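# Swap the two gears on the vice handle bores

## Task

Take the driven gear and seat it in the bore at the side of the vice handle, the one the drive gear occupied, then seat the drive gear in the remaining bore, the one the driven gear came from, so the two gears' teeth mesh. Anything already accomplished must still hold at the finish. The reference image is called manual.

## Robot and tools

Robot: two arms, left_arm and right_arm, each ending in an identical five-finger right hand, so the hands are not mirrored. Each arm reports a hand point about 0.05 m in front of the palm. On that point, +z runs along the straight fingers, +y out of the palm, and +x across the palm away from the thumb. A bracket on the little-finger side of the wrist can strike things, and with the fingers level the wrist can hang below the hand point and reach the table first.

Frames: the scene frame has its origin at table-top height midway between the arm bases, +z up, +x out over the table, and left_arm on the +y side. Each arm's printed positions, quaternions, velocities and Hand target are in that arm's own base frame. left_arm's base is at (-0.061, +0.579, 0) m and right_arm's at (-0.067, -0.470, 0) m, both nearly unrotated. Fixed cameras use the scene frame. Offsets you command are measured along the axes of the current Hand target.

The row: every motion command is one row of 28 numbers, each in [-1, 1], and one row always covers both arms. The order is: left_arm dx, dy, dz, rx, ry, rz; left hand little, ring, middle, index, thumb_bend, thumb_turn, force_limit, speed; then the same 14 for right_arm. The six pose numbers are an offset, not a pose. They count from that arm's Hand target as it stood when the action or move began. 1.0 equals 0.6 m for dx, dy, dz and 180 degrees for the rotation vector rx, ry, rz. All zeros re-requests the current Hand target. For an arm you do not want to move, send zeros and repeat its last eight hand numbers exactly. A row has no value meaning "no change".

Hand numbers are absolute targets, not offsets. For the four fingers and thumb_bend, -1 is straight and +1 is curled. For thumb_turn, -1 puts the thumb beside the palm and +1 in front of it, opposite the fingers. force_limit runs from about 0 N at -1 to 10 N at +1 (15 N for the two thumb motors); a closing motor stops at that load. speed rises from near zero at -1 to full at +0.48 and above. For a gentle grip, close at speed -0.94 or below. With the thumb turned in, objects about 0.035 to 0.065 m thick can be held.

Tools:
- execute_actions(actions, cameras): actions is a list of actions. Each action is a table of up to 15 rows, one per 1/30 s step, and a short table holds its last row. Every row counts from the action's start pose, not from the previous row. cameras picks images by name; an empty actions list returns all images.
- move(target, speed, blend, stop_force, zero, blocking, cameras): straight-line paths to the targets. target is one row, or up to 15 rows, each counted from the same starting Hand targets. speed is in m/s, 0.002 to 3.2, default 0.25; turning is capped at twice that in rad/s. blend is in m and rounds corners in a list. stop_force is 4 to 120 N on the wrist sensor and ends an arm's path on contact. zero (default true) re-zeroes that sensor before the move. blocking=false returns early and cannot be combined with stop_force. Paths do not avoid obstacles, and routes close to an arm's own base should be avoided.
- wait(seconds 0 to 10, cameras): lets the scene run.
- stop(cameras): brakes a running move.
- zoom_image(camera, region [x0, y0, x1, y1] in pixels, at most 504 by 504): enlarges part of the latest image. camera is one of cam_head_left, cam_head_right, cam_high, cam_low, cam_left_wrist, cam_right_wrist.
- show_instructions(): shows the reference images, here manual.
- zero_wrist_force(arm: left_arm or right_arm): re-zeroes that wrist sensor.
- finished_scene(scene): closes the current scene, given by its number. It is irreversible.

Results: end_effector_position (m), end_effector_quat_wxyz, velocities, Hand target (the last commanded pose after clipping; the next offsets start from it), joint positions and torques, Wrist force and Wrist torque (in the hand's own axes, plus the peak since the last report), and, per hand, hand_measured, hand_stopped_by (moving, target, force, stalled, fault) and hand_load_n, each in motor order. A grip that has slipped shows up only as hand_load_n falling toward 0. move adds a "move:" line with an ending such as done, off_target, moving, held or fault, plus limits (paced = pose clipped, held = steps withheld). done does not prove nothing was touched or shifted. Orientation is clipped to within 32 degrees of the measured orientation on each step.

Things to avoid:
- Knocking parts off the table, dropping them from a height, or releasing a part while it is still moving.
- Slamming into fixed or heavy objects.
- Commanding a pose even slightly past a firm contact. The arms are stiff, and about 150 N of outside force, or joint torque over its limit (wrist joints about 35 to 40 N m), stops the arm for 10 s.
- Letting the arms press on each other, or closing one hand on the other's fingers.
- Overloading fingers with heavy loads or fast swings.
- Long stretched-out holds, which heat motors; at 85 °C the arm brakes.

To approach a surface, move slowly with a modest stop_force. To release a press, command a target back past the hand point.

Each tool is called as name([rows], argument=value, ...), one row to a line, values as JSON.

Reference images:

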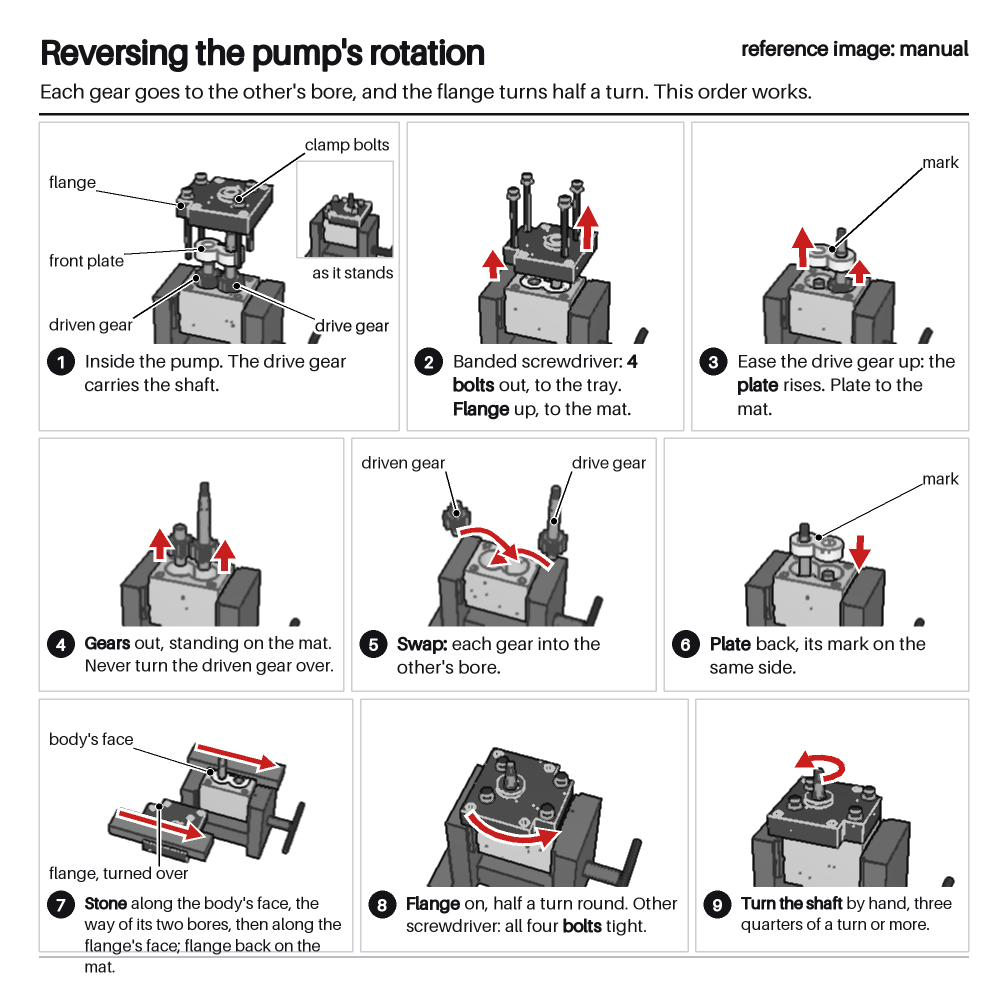

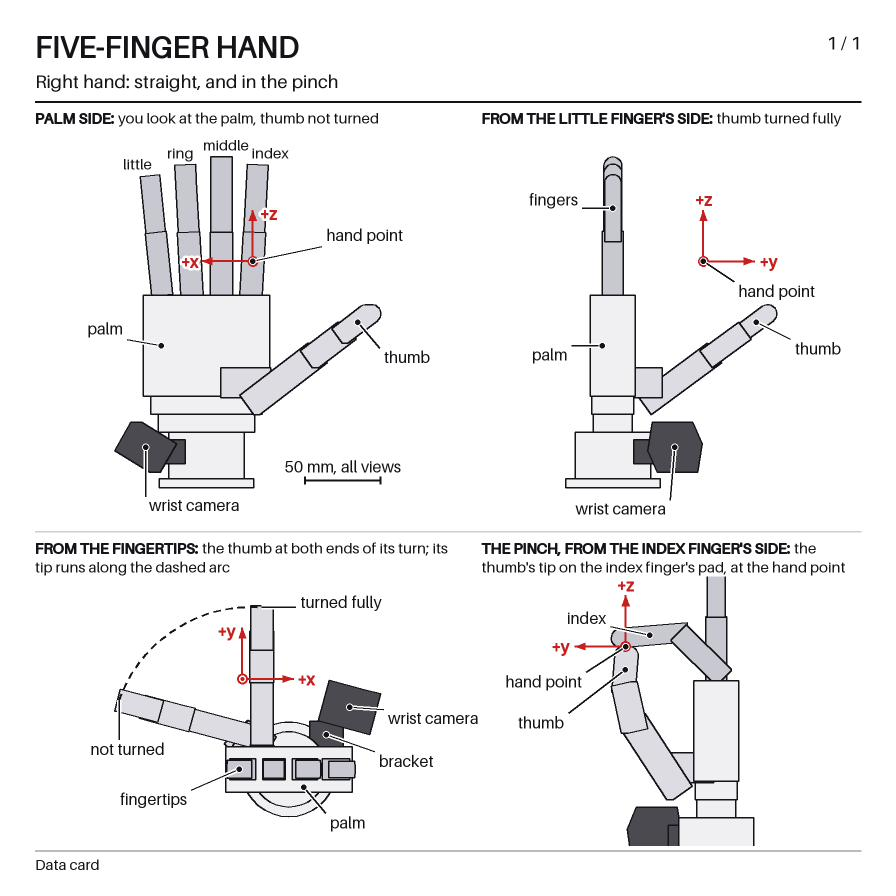

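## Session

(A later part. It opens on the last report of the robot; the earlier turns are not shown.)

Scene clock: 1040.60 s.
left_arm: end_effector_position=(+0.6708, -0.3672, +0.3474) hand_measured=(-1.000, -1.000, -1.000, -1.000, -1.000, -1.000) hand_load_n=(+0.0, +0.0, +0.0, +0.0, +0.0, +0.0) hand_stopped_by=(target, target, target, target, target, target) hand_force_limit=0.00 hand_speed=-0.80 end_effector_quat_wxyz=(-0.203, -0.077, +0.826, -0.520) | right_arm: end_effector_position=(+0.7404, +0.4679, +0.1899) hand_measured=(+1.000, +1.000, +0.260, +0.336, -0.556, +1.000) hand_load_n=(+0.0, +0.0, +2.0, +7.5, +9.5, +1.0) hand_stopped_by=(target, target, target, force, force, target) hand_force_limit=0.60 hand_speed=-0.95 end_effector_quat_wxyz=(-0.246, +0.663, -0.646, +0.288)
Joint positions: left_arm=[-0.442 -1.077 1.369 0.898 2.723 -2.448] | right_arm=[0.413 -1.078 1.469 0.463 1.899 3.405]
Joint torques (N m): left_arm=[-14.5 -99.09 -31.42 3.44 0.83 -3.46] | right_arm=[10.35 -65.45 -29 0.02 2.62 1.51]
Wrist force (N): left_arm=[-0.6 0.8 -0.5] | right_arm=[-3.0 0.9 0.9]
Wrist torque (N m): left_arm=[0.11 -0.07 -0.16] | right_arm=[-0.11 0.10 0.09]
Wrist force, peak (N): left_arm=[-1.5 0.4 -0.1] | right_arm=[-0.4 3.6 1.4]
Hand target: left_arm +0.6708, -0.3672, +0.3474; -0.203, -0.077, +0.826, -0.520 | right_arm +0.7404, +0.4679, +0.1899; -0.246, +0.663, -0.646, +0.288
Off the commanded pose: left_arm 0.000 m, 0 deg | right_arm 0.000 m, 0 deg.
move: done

move([
  [0,0,0,0,0,0,-1,-1,-1,-1,-1,-1,0,-0.8,-0.00064,-0.00035,-0.00006,0,0,0,1,1,0.26,0.40,-0.47,1,0.6,-0.95],
], speed=0.01)

move(target=[0,0,0,0,0,0,-1,-1,-1,-1,-1,-1,0,-0.8,-0.00042,0.00465,0.00476,0,0,0,1,1,0.26,0.40,-0.47,1,0.6,-0.95], speed=0.005, stop_force=4, cameras=["cam_right_wrist","cam_left_wrist","cam_low"])

zoom_image(camera="cam_left_wrist", region=[160, 200, 270, 310])

zoom_image(camera="cam_low", region=[200, 180, 240, 220])

zoom_image(camera="cam_right_wrist", region=[284, 110, 504, 330])

Scene clock: 1051.07 s.
left_arm: end_effector_position=(+0.6708, -0.3672, +0.3474) hand_measured=(-1.000, -1.000, -1.000, -1.000, -1.000, -1.000) hand_load_n=(+0.0, +0.0, +0.0, -0.5, +0.0, +0.0) hand_stopped_by=(target, target, target, target, target, target) hand_force_limit=0.00 hand_speed=-0.80 end_effector_quat_wxyz=(-0.203, -0.077, +0.826, -0.520) | right_arm: end_effector_position=(+0.7405, +0.4683, +0.1901) hand_measured=(+1.000, +1.000, +0.260, +0.336, -0.556, +1.000) hand_load_n=(+0.0, +0.0, +2.5, +7.5, +10.0, +0.0) hand_stopped_by=(target, target, target, force, force, target) hand_force_limit=0.60 hand_speed=-0.95 end_effector_quat_wxyz=(-0.246, +0.663, -0.646, +0.288)
Joint positions: left_arm=[-0.442 -1.077 1.369 0.898 2.723 -2.448] | right_arm=[0.414 -1.078 1.468 0.464 1.899 3.405]
Joint torques (N m): left_arm=[-15.38 -100.32 -31.34 3.7 1.04 -3.43] | right_arm=[15.43 -64.99 -49.8 3.71 3.02 2.09]
Wrist force (N): left_arm=[-0.5 0.5 -0.5] | right_arm=[-0.1 3.5 2.1]
Wrist torque (N m): left_arm=[0.06 -0.08 -0.16] | right_arm=[-0.09 0.02 0.07]
Wrist force, peak (N): left_arm=[-0.9 1.3 -0.2] | right_arm=[-0.3 3.8 2.0]
Hand target: left_arm +0.6708, -0.3672, +0.3474; -0.203, -0.077, +0.826, -0.520 | right_arm +0.7405, +0.4683, +0.1901; -0.246, +0.663, -0.646, +0.288
Off the commanded pose: left_arm 0.000 m, 0 deg | right_arm 0.000 m, 0 deg.
move: done

Scene clock: 1052.60 s.
left_arm: end_effector_position=(+0.6708, -0.3672, +0.3474) hand_measured=(-1.000, -1.000, -1.000, -1.000, -1.000, -1.000) hand_load_n=(+0.0, +0.0, +0.0, +0.0, +0.0, -0.5) hand_stopped_by=(target, target, target, target, target, target) hand_force_limit=0.00 hand_speed=-0.80 end_effector_quat_wxyz=(-0.203, -0.077, +0.826, -0.520) | right_arm: end_effector_position=(+0.7405, +0.4683, +0.1861) hand_measured=(+1.000, +1.000, +0.260, +0.336, -0.556, +1.000) hand_load_n=(+0.0, +0.0, +2.5, +7.0, +10.0, +0.0) hand_stopped_by=(target, target, target, force, force, target) hand_force_limit=0.60 hand_speed=-0.95 end_effector_quat_wxyz=(-0.246, +0.663, -0.646, +0.288)
Joint positions: left_arm=[-0.442 -1.077 1.369 0.898 2.723 -2.448] | right_arm=[0.414 -1.075 1.471 0.458 1.899 3.405]
Joint torques (N m): left_arm=[-14.18 -98.72 -31.49 3.81 1.05 -3.46] | right_arm=[13.8 -65.12 -30.64 -0.68 2.08 1.79]
Wrist force (N): left_arm=[-0.1 0.4 0.4] | right_arm=[-0.7 2.7 2.0]
Wrist torque (N m): left_arm=[-0.01 -0.17 -0.14] | right_arm=[-0.05 0.03 0.08]
Wrist force, peak (N): left_arm=[-1.0 0.5 0.5] | right_arm=[-0.1 3.7 1.7]
Hand target: left_arm +0.6708, -0.3672, +0.3474; -0.203, -0.077, +0.826, -0.520 | right_arm +0.7405, +0.4683, +0.1861; -0.246, +0.663, -0.646, +0.288
Off the commanded pose: left_arm 0.000 m, 0 deg | right_arm 0.000 m, 0 deg.
move: done
camera_calibration:
cam_left_wrist: T_world_to_cam=[[-0.557573, 0.470211, -0.684115, 0.784289], [0.814163, 0.470599, -0.340111, -0.253762], [0.16202, -0.746618, -0.645222, -0.0406267], [0, 0, 0, 1]] pos_world=[0.650484, -0.279694, 0.424024]
cam_right_wrist: T_world_to_cam=[[-0.696033, -0.269295, -0.665596, 0.770248], [-0.511913, 0.836137, 0.197027, -0.0500374], [0.503472, 0.477865, -0.719834, -0.351106], [0, 0, 0, 1]] pos_world=[0.687275, 0.417043, 0.269795]
Images, in order (width x height): cam_low 504x504, cam_left_wrist 504x504, cam_right_wrist 504x504.

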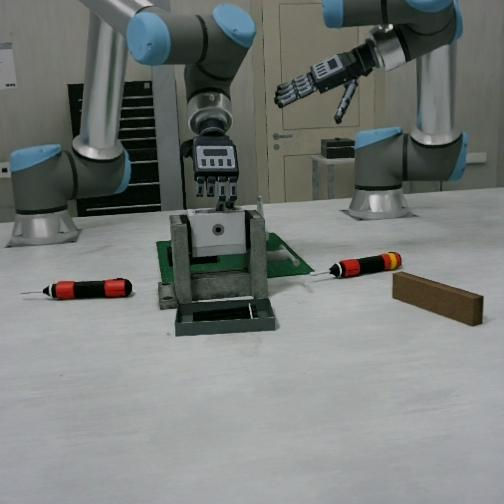

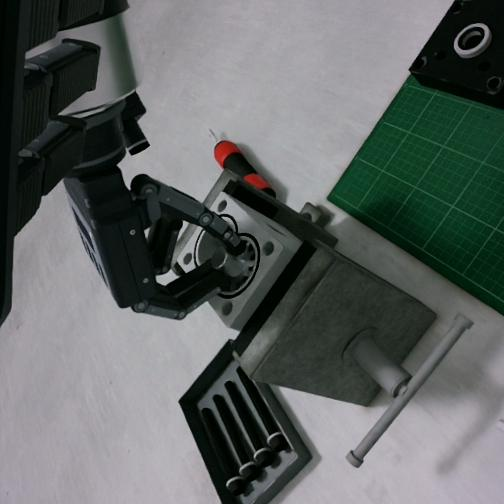

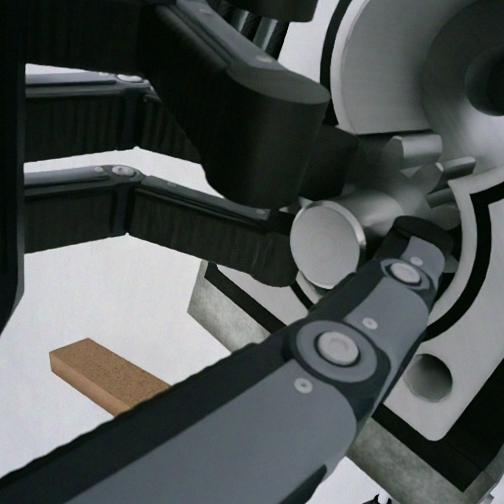

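Scaled by 4.582.

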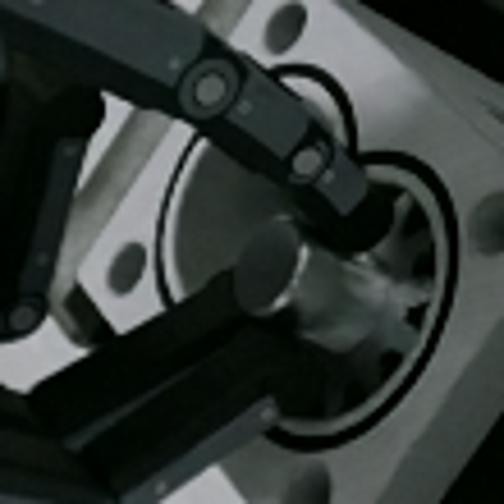

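Scaled by 12.600.

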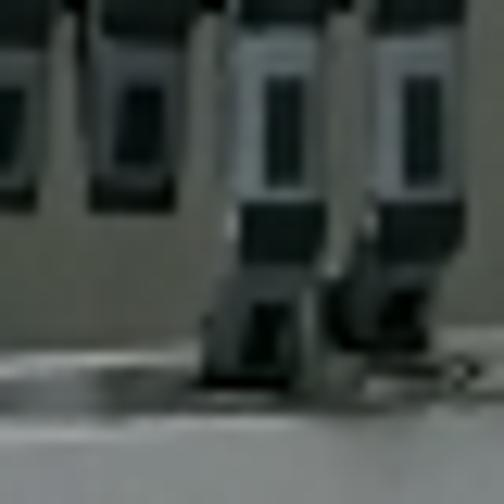

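Scaled by 2.291.

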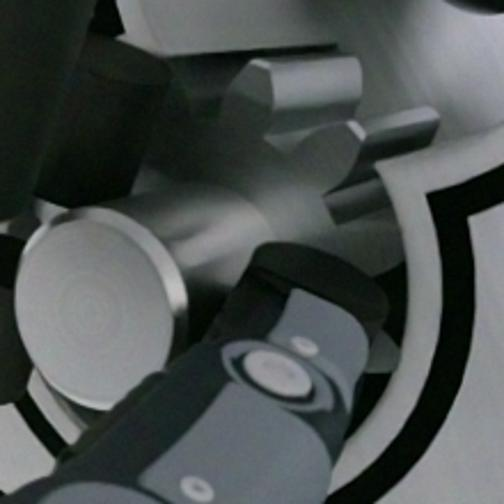

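move(target=[0,0,0,0,0,0,-1,-1,-1,-1,-1,-1,0,-0.8,-0.00053,0.00581,0.00595,0,0,0,1,1,0.26,0.40,-0.47,1,0.6,-0.95], speed=0.005, stop_force=4, cameras=["cam_right_wrist","cam_left_wrist","cam_low"])

zoom_image(camera="cam_left_wrist", region=[160, 200, 270, 310])

zoom_image(camera="cam_right_wrist", region=[284, 110, 504, 330])

Scene clock: 1066.07 s.
left_arm: end_effector_position=(+0.6708, -0.3672, +0.3474) hand_measured=(-1.000, -1.000, -1.000, -1.000, -1.000, -1.000) hand_load_n=(+0.0, -0.5, +0.0, +0.0, +0.0, +0.0) hand_stopped_by=(target, target, target, target, target, target) hand_force_limit=0.00 hand_speed=-0.80 end_effector_quat_wxyz=(-0.203, -0.077, +0.826, -0.520) | right_arm: end_effector_position=(+0.7405, +0.4683, +0.1845) hand_measured=(+1.000, +1.000, +0.260, +0.336, -0.556, +1.000) hand_load_n=(+0.0, +0.0, +0.5, +7.0, +10.0, +0.0) hand_stopped_by=(target, target, target, force, force, target) hand_force_limit=0.60 hand_speed=-0.95 end_effector_quat_wxyz=(-0.246, +0.663, -0.646, +0.288)
Joint positions: left_arm=[-0.442 -1.077 1.369 0.898 2.723 -2.448] | right_arm=[0.414 -1.075 1.473 0.455 1.899 3.405]
Joint torques (N m): left_arm=[-14.42 -99.7 -31.27 3.83 1.09 -3.4] | right_arm=[10.19 -81.13 -47.43 3.94 0.18 -0.14]
Wrist force (N): left_arm=[-0.4 0.6 0.3] | right_arm=[-0.2 0.5 -1.3]
Wrist torque (N m): left_arm=[0.03 -0.13 -0.15] | right_arm=[-0.04 0.12 0.01]
Wrist force, peak (N): left_arm=[-1.0 0.8 -0.4] | right_arm=[-0.8 3.2 2.4]
Hand target: left_arm +0.6708, -0.3672, +0.3474; -0.203, -0.077, +0.826, -0.520 | right_arm +0.7405, +0.4683, +0.1846; -0.246, +0.663, -0.646, +0.288 (not the last commanded pose)
Off the commanded pose: left_arm 0.000 m, 0 deg | right_arm 0.003 m, 0 deg.
move: contact (right_arm)
camera_calibration:
cam_left_wrist: T_world_to_cam=[[-0.557573, 0.470211, -0.684115, 0.784289], [0.814163, 0.470599, -0.340111, -0.253762], [0.16202, -0.746618, -0.645222, -0.0406267], [0, 0, 0, 1]] pos_world=[0.650484, -0.279694, 0.424024]
cam_right_wrist: T_world_to_cam=[[-0.696033, -0.269295, -0.665596, 0.769183], [-0.511913, 0.836137, 0.197027, -0.0497221], [0.503472, 0.477865, -0.719834, -0.352258], [0, 0, 0, 1]] pos_world=[0.687275, 0.417043, 0.268195]
Images, in order (width x height): cam_low 504x504, cam_left_wrist 504x504, cam_right_wrist 504x504.

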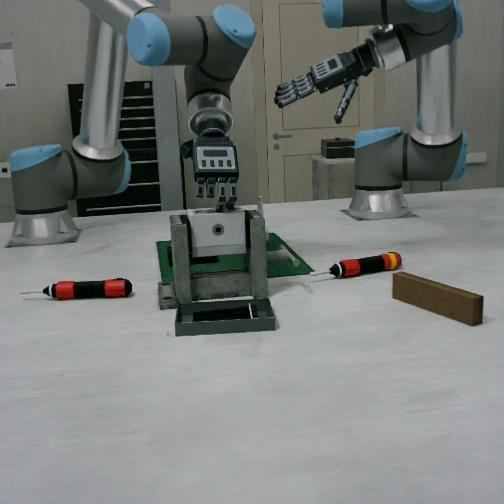

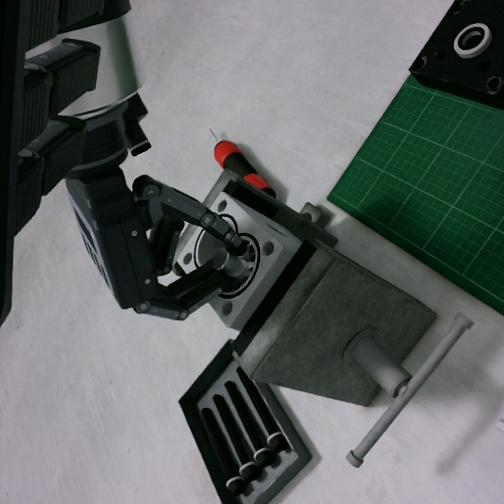

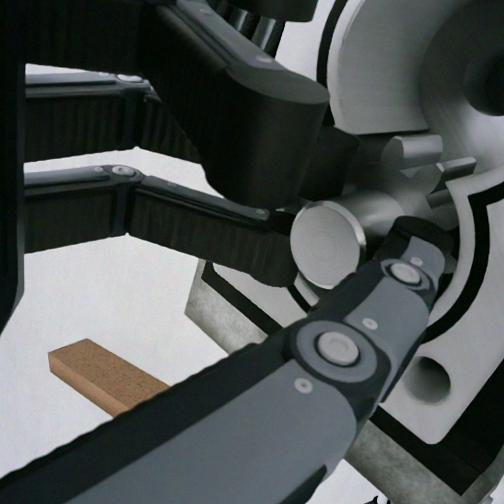

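Scaled by 4.582.

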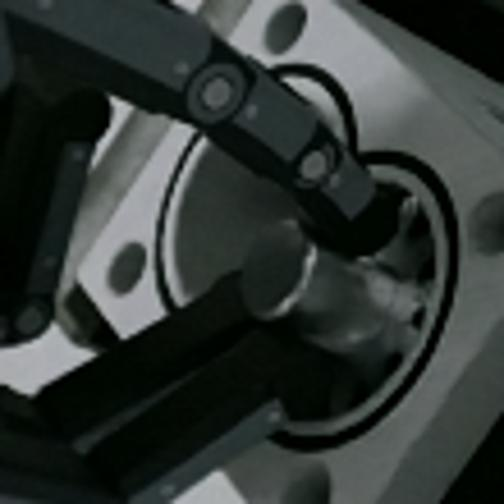

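Scaled by 2.291.

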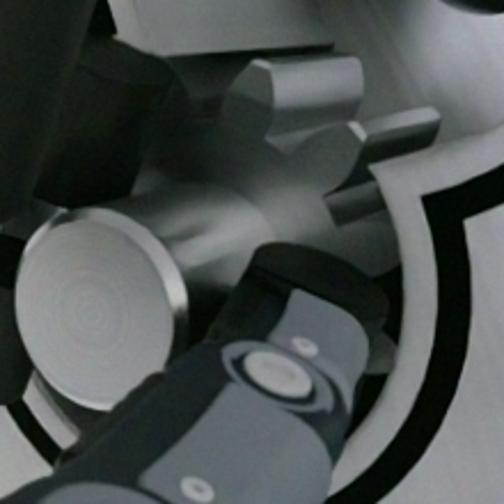

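move(target=[0,0,0,0,0,0,-1,-1,-1,-1,-1,-1,0,-0.8,0.00005,-0.00058,-0.0006,0,0,0,1,1,0.26,0.40,-0.47,1,0.6,-0.95], speed=0.01)

move(target=[0,0,0,0,0,0,-1,-1,-1,-1,-1,-1,0,-0.8,0,0,0,0,0,0,1,1,0.26,0.40,-0.575,1,0.6,-0.98], speed=0.01, cameras=["cam_right_wrist"])

zoom_image(camera="cam_right_wrist", region=[284, 110, 504, 330])

Scene clock: 1096.30 s.
left_arm: end_effector_position=(+0.6708, -0.3672, +0.3474) hand_measured=(-1.000, -1.000, -1.000, -1.000, -1.000, -1.000) hand_load_n=(+0.0, +0.0, +0.0, +0.0, +0.0, +0.0) hand_stopped_by=(target, target, target, target, target, target) hand_force_limit=0.00 hand_speed=-0.80 end_effector_quat_wxyz=(-0.203, -0.077, +0.826, -0.520) | right_arm: end_effector_position=(+0.7405, +0.4683, +0.1850) hand_measured=(+1.000, +1.000, +0.260, +0.336, -0.556, +1.000) hand_load_n=(+0.0, +0.0, +2.0, +7.5, +10.0, +0.0) hand_stopped_by=(target, target, target, force, force, target) hand_force_limit=0.60 hand_speed=-0.95 end_effector_quat_wxyz=(-0.246, +0.663, -0.646, +0.288)
Joint positions: left_arm=[-0.442 -1.077 1.369 0.898 2.723 -2.448] | right_arm=[0.414 -1.075 1.472 0.456 1.899 3.405]
Joint torques (N m): left_arm=[-14.86 -99.54 -31.58 3.86 1.09 -3.45] | right_arm=[10.34 -84.18 -49.15 3.88 0.13 0.23]
Wrist force (N): left_arm=[-0.7 0.6 0.1] | right_arm=[-0.5 3.0 1.2]
Wrist torque (N m): left_arm=[0.05 -0.07 -0.17] | right_arm=[-0.03 0.07 0.07]
Wrist force, peak (N): left_arm=[-1.1 0.6 0.1] | right_arm=[-0.7 3.0 1.2]
Hand target: left_arm +0.6708, -0.3672, +0.3474; -0.203, -0.077, +0.826, -0.520 | right_arm +0.7405, +0.4683, +0.1851; -0.246, +0.663, -0.646, +0.288
Off the commanded pose: left_arm 0.000 m, 0 deg | right_arm 0.000 m, 0 deg.
move: done

Scene clock: 1097.17 s.
left_arm: end_effector_position=(+0.6708, -0.3672, +0.3474) hand_measured=(-1.000, -1.000, -1.000, -1.000, -1.000, -1.000) hand_load_n=(+0.0, +0.0, +0.0, +0.0, +0.0, -0.5) hand_stopped_by=(target, target, target, target, target, target) hand_force_limit=0.00 hand_speed=-0.80 end_effector_quat_wxyz=(-0.203, -0.077, +0.826, -0.520) | right_arm: end_effector_position=(+0.7405, +0.4683, +0.1851) hand_measured=(+1.000, +1.000, +0.260, +0.336, -0.578, +1.000) hand_load_n=(+0.0, +0.0, +1.5, +6.0, +4.5, +0.5) hand_stopped_by=(target, target, target, force, moving, target) hand_force_limit=0.60 hand_speed=-0.98 end_effector_quat_wxyz=(-0.246, +0.663, -0.646, +0.288)
Joint positions: left_arm=[-0.442 -1.077 1.369 0.898 2.723 -2.448] | right_arm=[0.414 -1.075 1.472 0.456 1.899 3.405]
Joint torques (N m): left_arm=[-16.08 -99.3 -31.8 3.92 1.09 -3.13] | right_arm=[11.28 -81.8 -47.11 3.92 0.41 0.64]
Wrist force (N): left_arm=[-1.0 0.6 0.2] | right_arm=[-2.3 0.6 3.1]
Wrist torque (N m): left_arm=[0.04 -0.02 -0.19] | right_arm=[-0.03 0.03 0.09]
Wrist force, peak (N): left_arm=[-1.3 0.5 0.2] | right_arm=[-2.4 0.8 3.3]
Hand target: left_arm +0.6708, -0.3672, +0.3474; -0.203, -0.077, +0.826, -0.520 | right_arm +0.7405, +0.4683, +0.1851; -0.246, +0.663, -0.646, +0.288
Off the commanded pose: left_arm 0.000 m, 0 deg | right_arm 0.000 m, 0 deg.
move: done
camera_calibration:
cam_right_wrist: T_world_to_cam=[[-0.696033, -0.269295, -0.665596, 0.769516], [-0.511913, 0.836137, 0.197027, -0.0498206], [0.503472, 0.477865, -0.719834, -0.351898], [0, 0, 0, 1]] pos_world=[0.687275, 0.417043, 0.268695]
Images, in order (width x height): cam_right_wrist 504x504.

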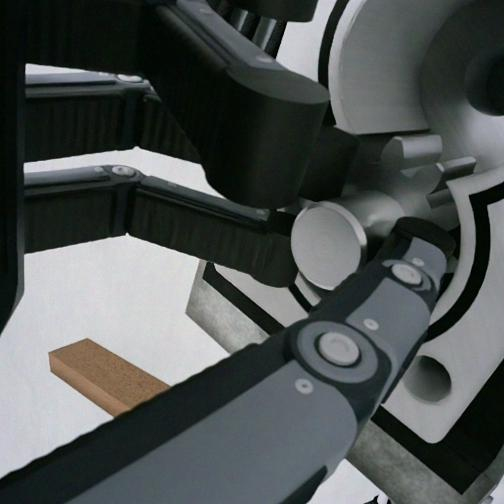

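Scaled by 2.291.

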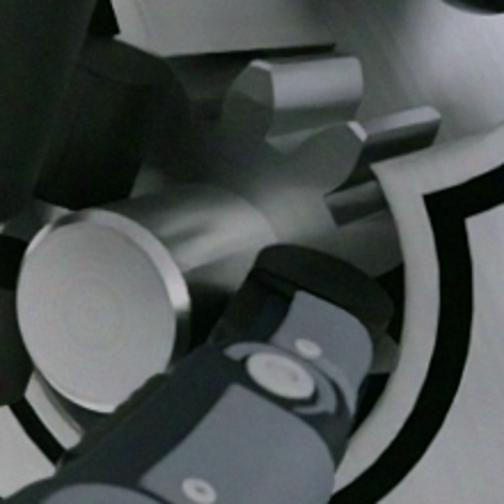

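move(target=[0,0,0,0,0,0,-1,-1,-1,-1,-1,-1,0,-0.8,0,0,0,0,0,0,1,1,0.26,0.40,-0.60,1,0.6,-0.98], speed=0.01, cameras=["cam_right_wrist"])

zoom_image(camera="cam_right_wrist", region=[284, 110, 504, 330])

Scene clock: 1103.17 s.
left_arm: end_effector_position=(+0.6708, -0.3672, +0.3474) hand_measured=(-1.000, -1.000, -1.000, -1.000, -1.000, -1.000) hand_load_n=(+0.0, +0.0, +0.0, +0.0, +0.0, +0.0) hand_stopped_by=(target, target, target, target, target, target) hand_force_limit=0.00 hand_speed=-0.80 end_effector_quat_wxyz=(-0.203, -0.077, +0.826, -0.520) | right_arm: end_effector_position=(+0.7405, +0.4683, +0.1851) hand_measured=(+1.000, +1.000, +0.260, +0.336, -0.600, +1.000) hand_load_n=(+0.0, +0.0, +1.5, +5.5, +0.0, +0.0) hand_stopped_by=(target, target, target, force, moving, target) hand_force_limit=0.60 hand_speed=-0.98 end_effector_quat_wxyz=(-0.246, +0.663, -0.646, +0.288)
Joint positions: left_arm=[-0.442 -1.077 1.369 0.898 2.723 -2.448] | right_arm=[0.414 -1.075 1.472 0.456 1.899 3.405]
Joint torques (N m): left_arm=[-13.84 -99.4 -31.14 4.09 1.08 -3.43] | right_arm=[14.15 -80.47 -32.53 4.01 1.56 1.84]
Wrist force (N): left_arm=[-0.5 0.4 0.1] | right_arm=[-2.8 -2.0 6.3]
Wrist torque (N m): left_arm=[0.01 -0.10 -0.17] | right_arm=[-0.01 0.04 0.05]
Wrist force, peak (N): left_arm=[-0.9 1.0 -0.1] | right_arm=[-2.8 -2.0 6.3]
Hand target: left_arm +0.6708, -0.3672, +0.3474; -0.203, -0.077, +0.826, -0.520 | right_arm +0.7405, +0.4683, +0.1851; -0.246, +0.663, -0.646, +0.288
Off the commanded pose: left_arm 0.000 m, 0 deg | right_arm 0.000 m, 0 deg.
move: done
camera_calibration:
cam_right_wrist: T_world_to_cam=[[-0.696033, -0.269295, -0.665596, 0.769516], [-0.511913, 0.836137, 0.197027, -0.0498206], [0.503472, 0.477865, -0.719834, -0.351898], [0, 0, 0, 1]] pos_world=[0.687275, 0.417043, 0.268695]
Images, in order (width x height): cam_right_wrist 504x504.

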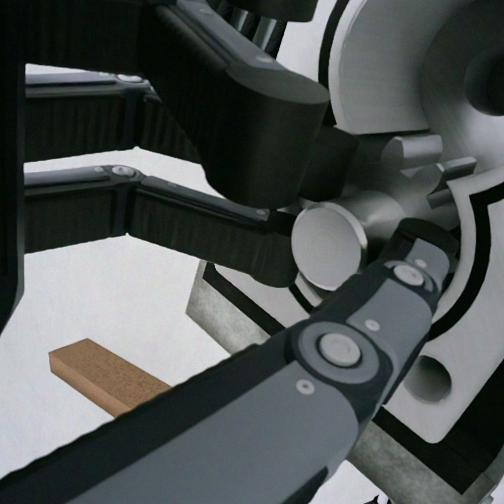

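Scaled by 2.291.

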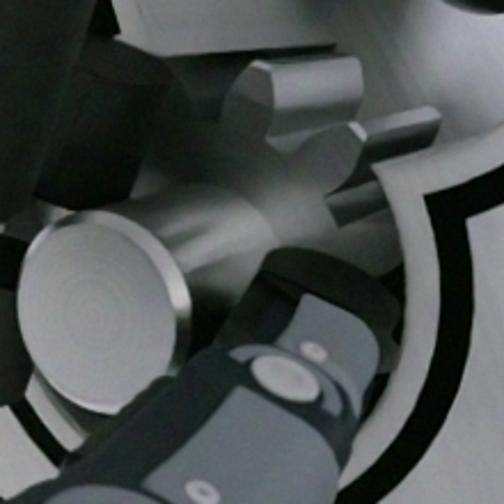

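move(target=[0,0,0,0,0,0,-1,-1,-1,-1,-1,-1,0,-0.8,0.00047,-0.00523,-0.00536,0,0,0,1,1,0.26,0.40,-0.60,1,0.6,-0.98], speed=0.01, cameras=["cam_right_wrist","cam_left_wrist"])

zoom_image(camera="cam_right_wrist", region=[284, 110, 504, 330])

zoom_image(camera="cam_left_wrist", region=[160, 200, 270, 310])

Scene clock: 1123.73 s.
left_arm: end_effector_position=(+0.6708, -0.3672, +0.3474) hand_measured=(-1.000, -1.000, -1.000, -1.000, -1.000, -1.000) hand_load_n=(+0.0, +0.0, +0.0, +0.0, +0.0, +0.0) hand_stopped_by=(target, target, target, target, target, target) hand_force_limit=0.00 hand_speed=-0.80 end_effector_quat_wxyz=(-0.203, -0.077, +0.826, -0.520) | right_arm: end_effector_position=(+0.7405, +0.4683, +0.1895) hand_measured=(+1.000, +1.000, +0.260, +0.338, -0.600, +1.000) hand_load_n=(+0.0, +0.0, +1.5, +3.5, +0.0, +0.0) hand_stopped_by=(target, target, target, force, target, target) hand_force_limit=0.60 hand_speed=-0.98 end_effector_quat_wxyz=(-0.246, +0.663, -0.646, +0.288)
Joint positions: left_arm=[-0.442 -1.077 1.369 0.898 2.723 -2.448] | right_arm=[0.414 -1.078 1.468 0.463 1.899 3.405]
Joint torques (N m): left_arm=[-14.54 -99.17 -31.33 4.21 0.97 -3.28] | right_arm=[15.77 -81.07 -45.86 6.78 2.58 2.07]
Wrist force (N): left_arm=[-0.5 0.5 0.2] | right_arm=[-1.5 -1.8 4.7]
Wrist torque (N m): left_arm=[0.03 -0.10 -0.16] | right_arm=[-0.04 0.02 0.04]
Wrist force, peak (N): left_arm=[-0.9 1.0 0.1] | right_arm=[-2.8 -2.4 6.8]
Hand target: left_arm +0.6708, -0.3672, +0.3474; -0.203, -0.077, +0.826, -0.520 | right_arm +0.7405, +0.4683, +0.1896; -0.246, +0.663, -0.646, +0.288
Off the commanded pose: left_arm 0.000 m, 0 deg | right_arm 0.000 m, 0 deg.
move: done
camera_calibration:
cam_left_wrist: T_world_to_cam=[[-0.557573, 0.470211, -0.684115, 0.784289], [0.814163, 0.470599, -0.340111, -0.253762], [0.16202, -0.746618, -0.645222, -0.0406267], [0, 0, 0, 1]] pos_world=[0.650484, -0.279694, 0.424024]
cam_right_wrist: T_world_to_cam=[[-0.696033, -0.269295, -0.665596, 0.772511], [-0.511913, 0.836137, 0.197027, -0.0507073], [0.503472, 0.477865, -0.719834, -0.348659], [0, 0, 0, 1]] pos_world=[0.687275, 0.417043, 0.273195]
Images, in order (width x height): cam_left_wrist 504x504, cam_right_wrist 504x504.

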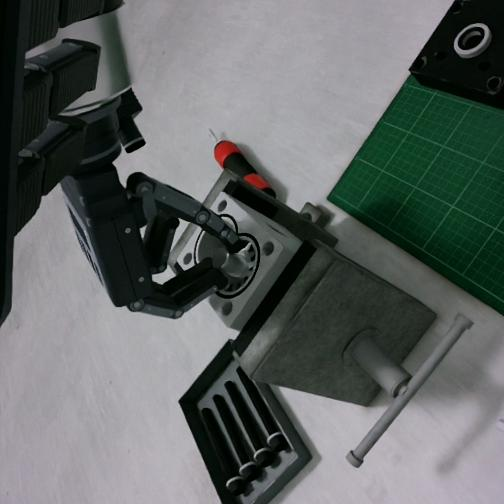

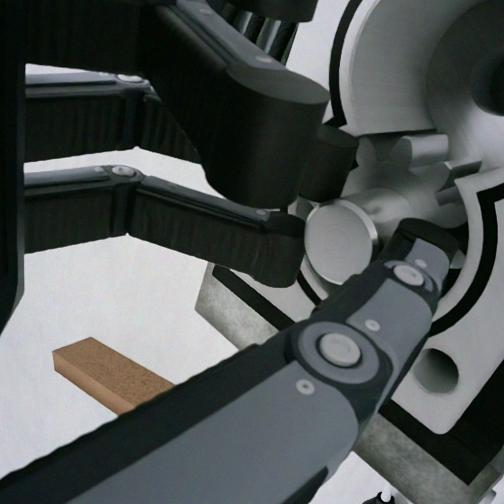

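Scaled by 2.291.

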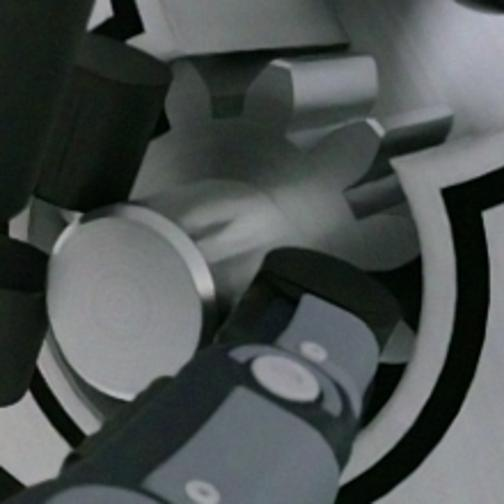

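Scaled by 4.582.

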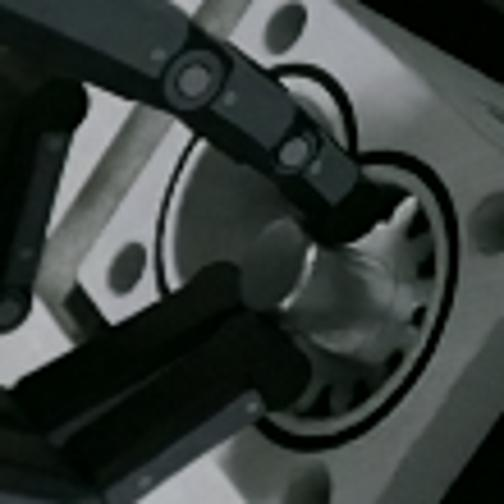

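move(target=[0,0,0,0,0,0,-1,-1,-1,-1,-1,-1,0,-0.8,0,0,0,0,0,0,1,1,0.26,0.40,-0.51,1,0.3,-0.95], speed=0.01)

move(target=[0,0,0,0,0,0,-1,-1,-1,-1,-1,-1,0,-0.8,-0.00053,0.00581,0.00595,0,0,0,1,1,0.26,0.40,-0.51,1,0.3,-0.95], speed=0.005, stop_force=5, cameras=["cam_right_wrist","cam_left_wrist"])

zoom_image(camera="cam_right_wrist", region=[284, 110, 504, 330])

Scene clock: 1133.80 s.
left_arm: end_effector_position=(+0.6708, -0.3672, +0.3474) hand_measured=(-1.000, -1.000, -1.000, -1.000, -1.000, -1.000) hand_load_n=(+0.0, +0.0, +0.0, +0.0, +0.0, +0.0) hand_stopped_by=(target, target, target, target, target, target) hand_force_limit=0.00 hand_speed=-0.80 end_effector_quat_wxyz=(-0.203, -0.077, +0.826, -0.520) | right_arm: end_effector_position=(+0.7405, +0.4683, +0.1896) hand_measured=(+1.000, +1.000, +0.260, +0.338, -0.510, +1.000) hand_load_n=(+0.0, +0.0, +0.0, +0.0, +0.0, +0.0) hand_stopped_by=(target, target, target, force, target, target) hand_force_limit=0.30 hand_speed=-0.95 end_effector_quat_wxyz=(-0.246, +0.663, -0.646, +0.288)
Joint positions: left_arm=[-0.442 -1.077 1.369 0.898 2.723 -2.448] | right_arm=[0.414 -1.078 1.468 0.463 1.899 3.405]
Joint torques (N m): left_arm=[-15.28 -100.15 -31.92 4.11 0.95 -3.28] | right_arm=[7.21 -72.01 -47.57 0.76 2.7 2.03]
Wrist force (N): left_arm=[-0.5 0.7 -0.1] | right_arm=[-0.9 1.1 0.5]
Wrist torque (N m): left_arm=[0.08 -0.10 -0.15] | right_arm=[-0.03 0.07 0.07]
Wrist force, peak (N): left_arm=[-1.4 0.4 0.3] | right_arm=[-1.4 -1.5 4.5]
Hand target: left_arm +0.6708, -0.3672, +0.3474; -0.203, -0.077, +0.826, -0.520 | right_arm +0.7405, +0.4683, +0.1896; -0.246, +0.663, -0.646, +0.288
Off the commanded pose: left_arm 0.000 m, 0 deg | right_arm 0.000 m, 0 deg.
move: done

Scene clock: 1135.53 s.
left_arm: end_effector_position=(+0.6708, -0.3672, +0.3474) hand_measured=(-1.000, -1.000, -1.000, -1.000, -1.000, -1.000) hand_load_n=(+0.0, +0.0, +0.0, +0.0, +0.0, +0.0) hand_stopped_by=(target, target, target, target, target, target) hand_force_limit=0.00 hand_speed=-0.80 end_effector_quat_wxyz=(-0.203, -0.077, +0.826, -0.520) | right_arm: end_effector_position=(+0.7405, +0.4683, +0.1846) hand_measured=(+1.000, +1.000, +0.260, +0.338, -0.510, +1.000) hand_load_n=(+0.0, +0.0, -1.0, +0.0, +0.0, +0.0) hand_stopped_by=(target, target, target, force, target, target) hand_force_limit=0.30 hand_speed=-0.95 end_effector_quat_wxyz=(-0.246, +0.663, -0.646, +0.288)
Joint positions: left_arm=[-0.442 -1.077 1.369 0.898 2.723 -2.448] | right_arm=[0.414 -1.075 1.473 0.455 1.899 3.405]
Joint torques (N m): left_arm=[-15.51 -99.14 -30.88 4.07 1.04 -3.09] | right_arm=[0.91 -61.95 -27.69 -0.1 2.59 1.78]
Wrist force (N): left_arm=[-0.4 0.5 -0.2] | right_arm=[-0.8 -0.7 -0.8]
Wrist torque (N m): left_arm=[0.06 -0.11 -0.15] | right_arm=[-0.06 0.10 0.03]
Wrist force, peak (N): left_arm=[-1.1 0.9 -0.2] | right_arm=[-0.8 1.3 0.6]
Hand target: left_arm +0.6708, -0.3672, +0.3474; -0.203, -0.077, +0.826, -0.520 | right_arm +0.7405, +0.4683, +0.1846; -0.246, +0.663, -0.646, +0.288
Off the commanded pose: left_arm 0.000 m, 0 deg | right_arm 0.000 m, 0 deg.
move: done
camera_calibration:
cam_left_wrist: T_world_to_cam=[[-0.557573, 0.470211, -0.684115, 0.784289], [0.814163, 0.470599, -0.340111, -0.253762], [0.16202, -0.746618, -0.645222, -0.0406267], [0, 0, 0, 1]] pos_world=[0.650484, -0.279694, 0.424024]
cam_right_wrist: T_world_to_cam=[[-0.696033, -0.269295, -0.665596, 0.769183], [-0.511913, 0.836137, 0.197027, -0.0497221], [0.503472, 0.477865, -0.719834, -0.352258], [0, 0, 0, 1]] pos_world=[0.687275, 0.417043, 0.268195]
Images, in order (width x height): cam_left_wrist 504x504, cam_right_wrist 504x504.

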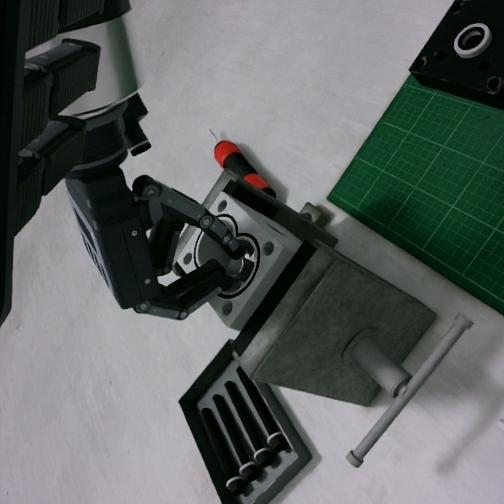

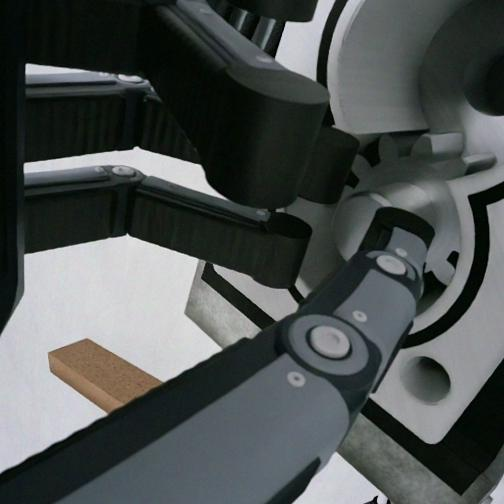

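Scaled by 2.291.

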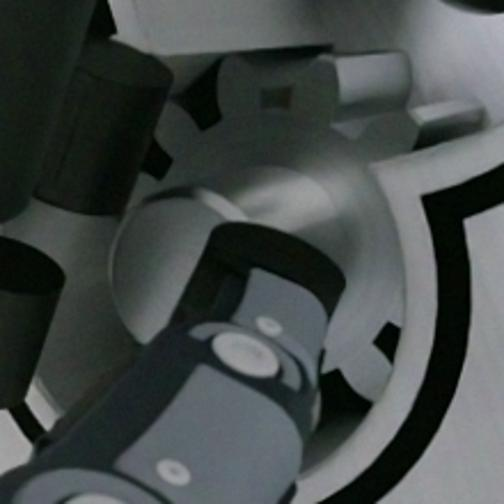

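move(target=[0,0,0,0,0,0,-1,-1,-1,-1,-1,-1,0,-0.8,0.0063,-0.0697,-0.0714,0,0,0,1,1,0.26,0.40,-0.51,1,0.3,-0.95], speed=0.06, cameras=["all"])

zoom_image(camera="cam_right_wrist", region=[304, 50, 504, 250])

zoom_image(camera="cam_left_wrist", region=[160, 200, 270, 310])

zoom_image(camera="cam_head_left", region=[80, 180, 380, 480])

Scene clock: 1145.07 s.
left_arm: end_effector_position=(+0.6708, -0.3672, +0.3474) hand_measured=(-1.000, -1.000, -1.000, -1.000, -1.000, -1.000) hand_load_n=(+0.0, +0.0, +0.0, +0.0, +0.0, +0.0) hand_stopped_by=(target, target, target, target, target, target) hand_force_limit=0.00 hand_speed=-0.80 end_effector_quat_wxyz=(-0.203, -0.077, +0.826, -0.520) | right_arm: end_effector_position=(+0.7405, +0.4683, +0.2445) hand_measured=(+1.000, +1.000, +0.260, +0.338, -0.510, +1.000) hand_load_n=(+0.0, +0.0, +0.0, +0.0, +0.0, +0.0) hand_stopped_by=(target, target, target, force, target, target) hand_force_limit=0.30 hand_speed=-0.95 end_effector_quat_wxyz=(-0.246, +0.663, -0.646, +0.288)
Joint positions: left_arm=[-0.442 -1.077 1.369 0.898 2.723 -2.448] | right_arm=[0.414 -1.109 1.413 0.549 1.899 3.405]
Joint torques (N m): left_arm=[-15.25 -99.41 -31.37 4.4 0.82 -3.29] | right_arm=[14.44 -81.75 -49.71 4.22 2.91 2.23]
Wrist force (N): left_arm=[-1.0 0.3 -0.1] | right_arm=[-0.8 0.7 0.2]
Wrist torque (N m): left_arm=[0.01 -0.02 -0.20] | right_arm=[-0.06 0.04 0.06]
Wrist force, peak (N): left_arm=[-0.8 1.2 0.2] | right_arm=[-0.7 1.1 1.0]
Hand target: left_arm +0.6708, -0.3672, +0.3474; -0.203, -0.077, +0.826, -0.520 | right_arm +0.7405, +0.4684, +0.2445; -0.246, +0.663, -0.646, +0.288
Off the commanded pose: left_arm 0.000 m, 0 deg | right_arm 0.000 m, 0 deg.
move: done
camera_calibration:
cam_left_wrist: T_world_to_cam=[[-0.557573, 0.470211, -0.684115, 0.784289], [0.814163, 0.470599, -0.340111, -0.253762], [0.16202, -0.746618, -0.645222, -0.0406267], [0, 0, 0, 1]] pos_world=[0.650484, -0.279694, 0.424024]
cam_right_wrist: T_world_to_cam=[[-0.696033, -0.269295, -0.665596, 0.808983], [-0.511913, 0.836137, 0.197027, -0.0615753], [0.503472, 0.477865, -0.719834, -0.309089], [0, 0, 0, 1]] pos_world=[0.687175, 0.417043, 0.328095]

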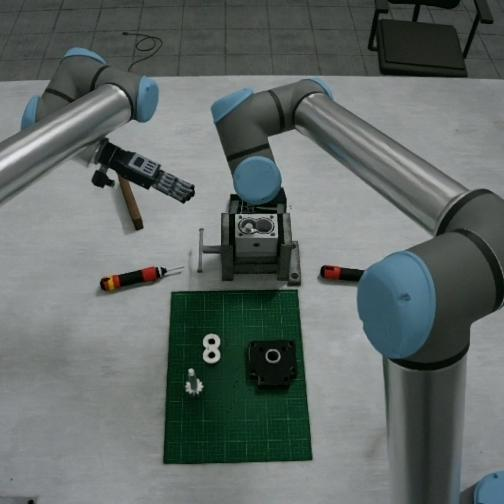

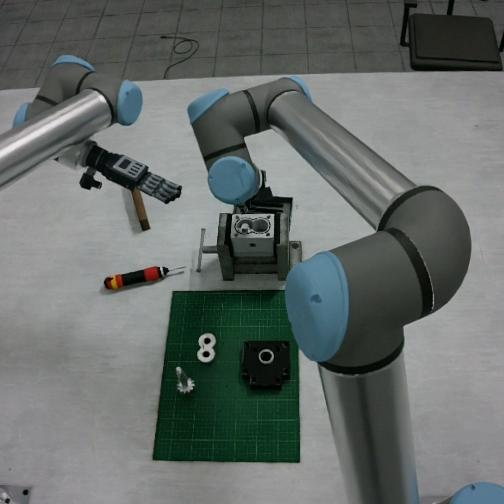

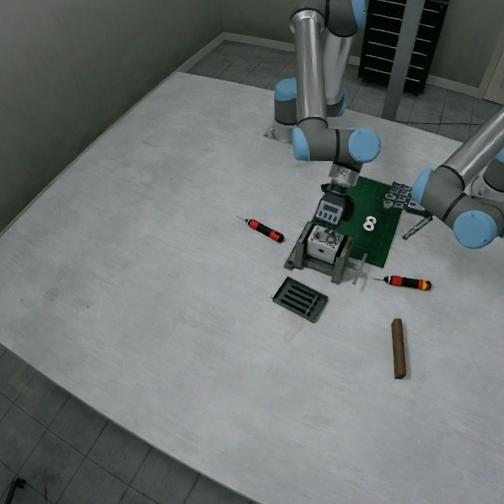

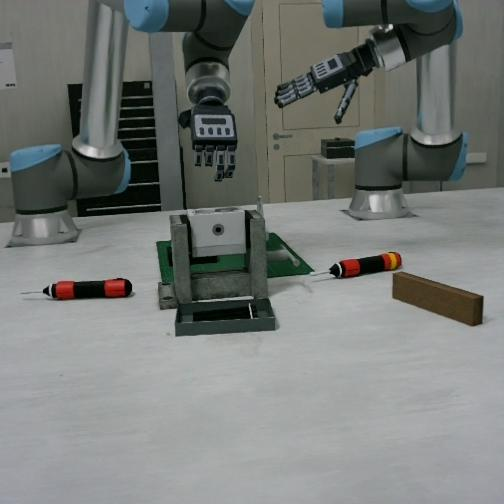

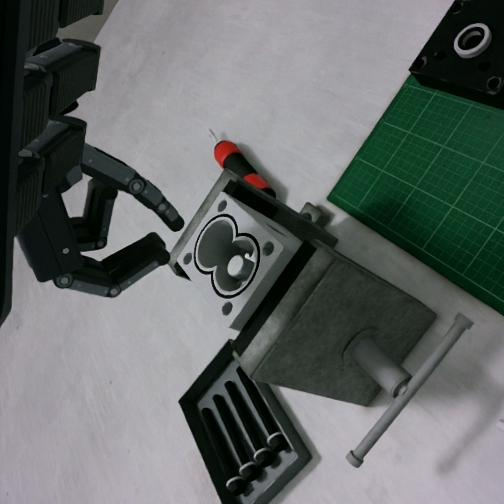

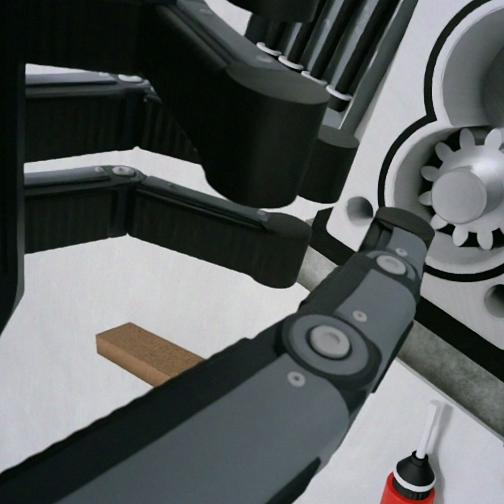

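Scaled by 2.520.

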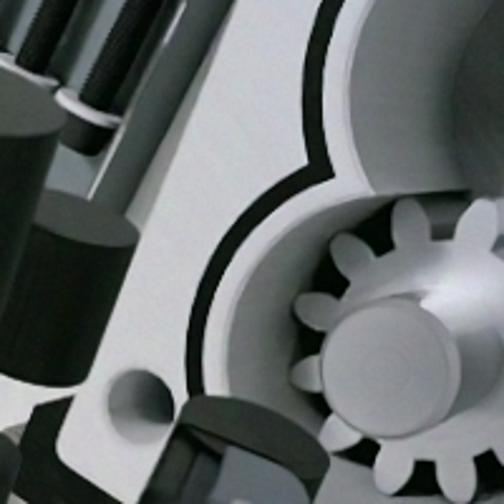

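Scaled by 4.582.

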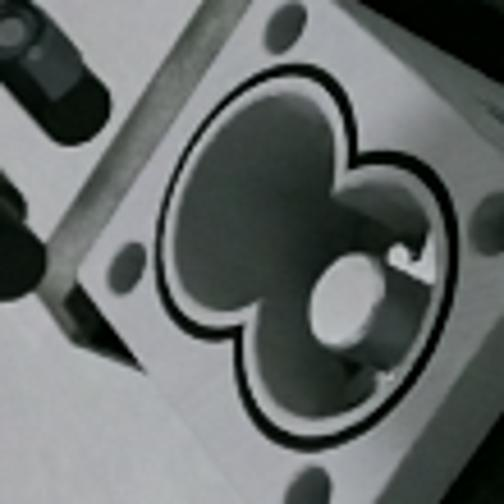

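Scaled by 1.680.

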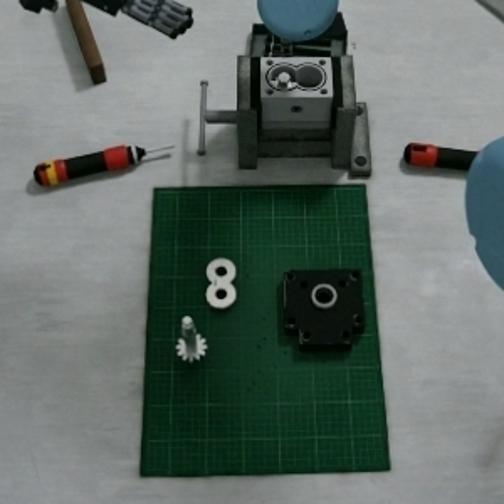

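zoom_image(camera="cam_right_wrist", region=[374, 90, 504, 220])

zoom_image(camera="cam_right_wrist", region=[414, 0, 504, 90])

zoom_image(camera="cam_right_wrist", region=[414, 210, 504, 300])

Scaled by 3.877.

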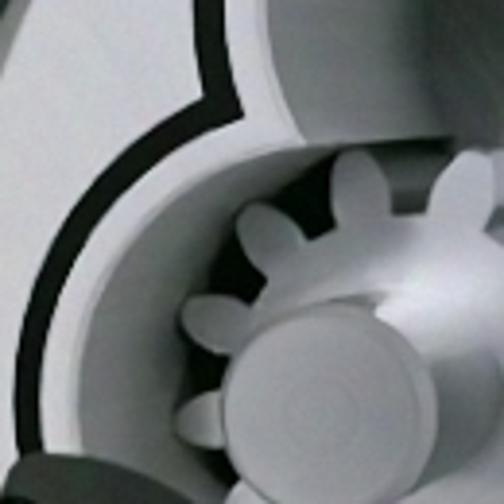

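Scaled by 5.600.

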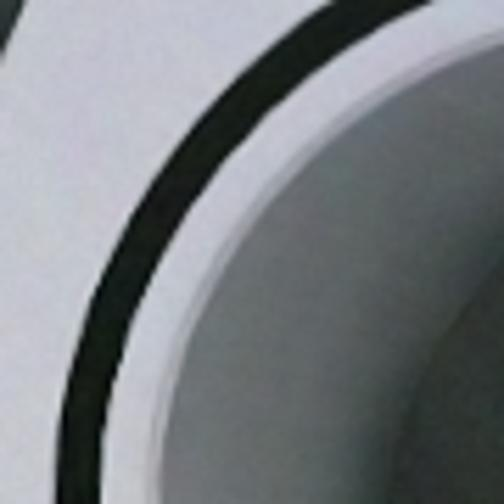

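Scaled by 5.600.

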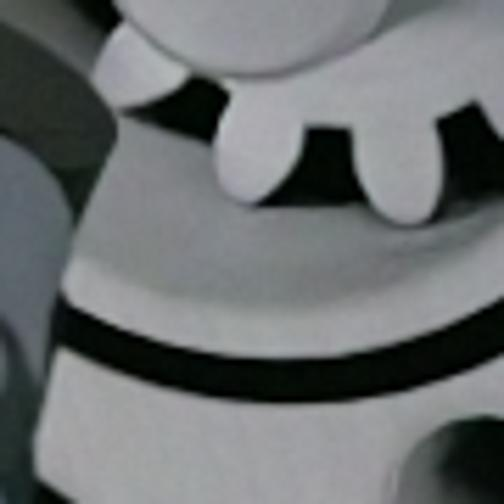

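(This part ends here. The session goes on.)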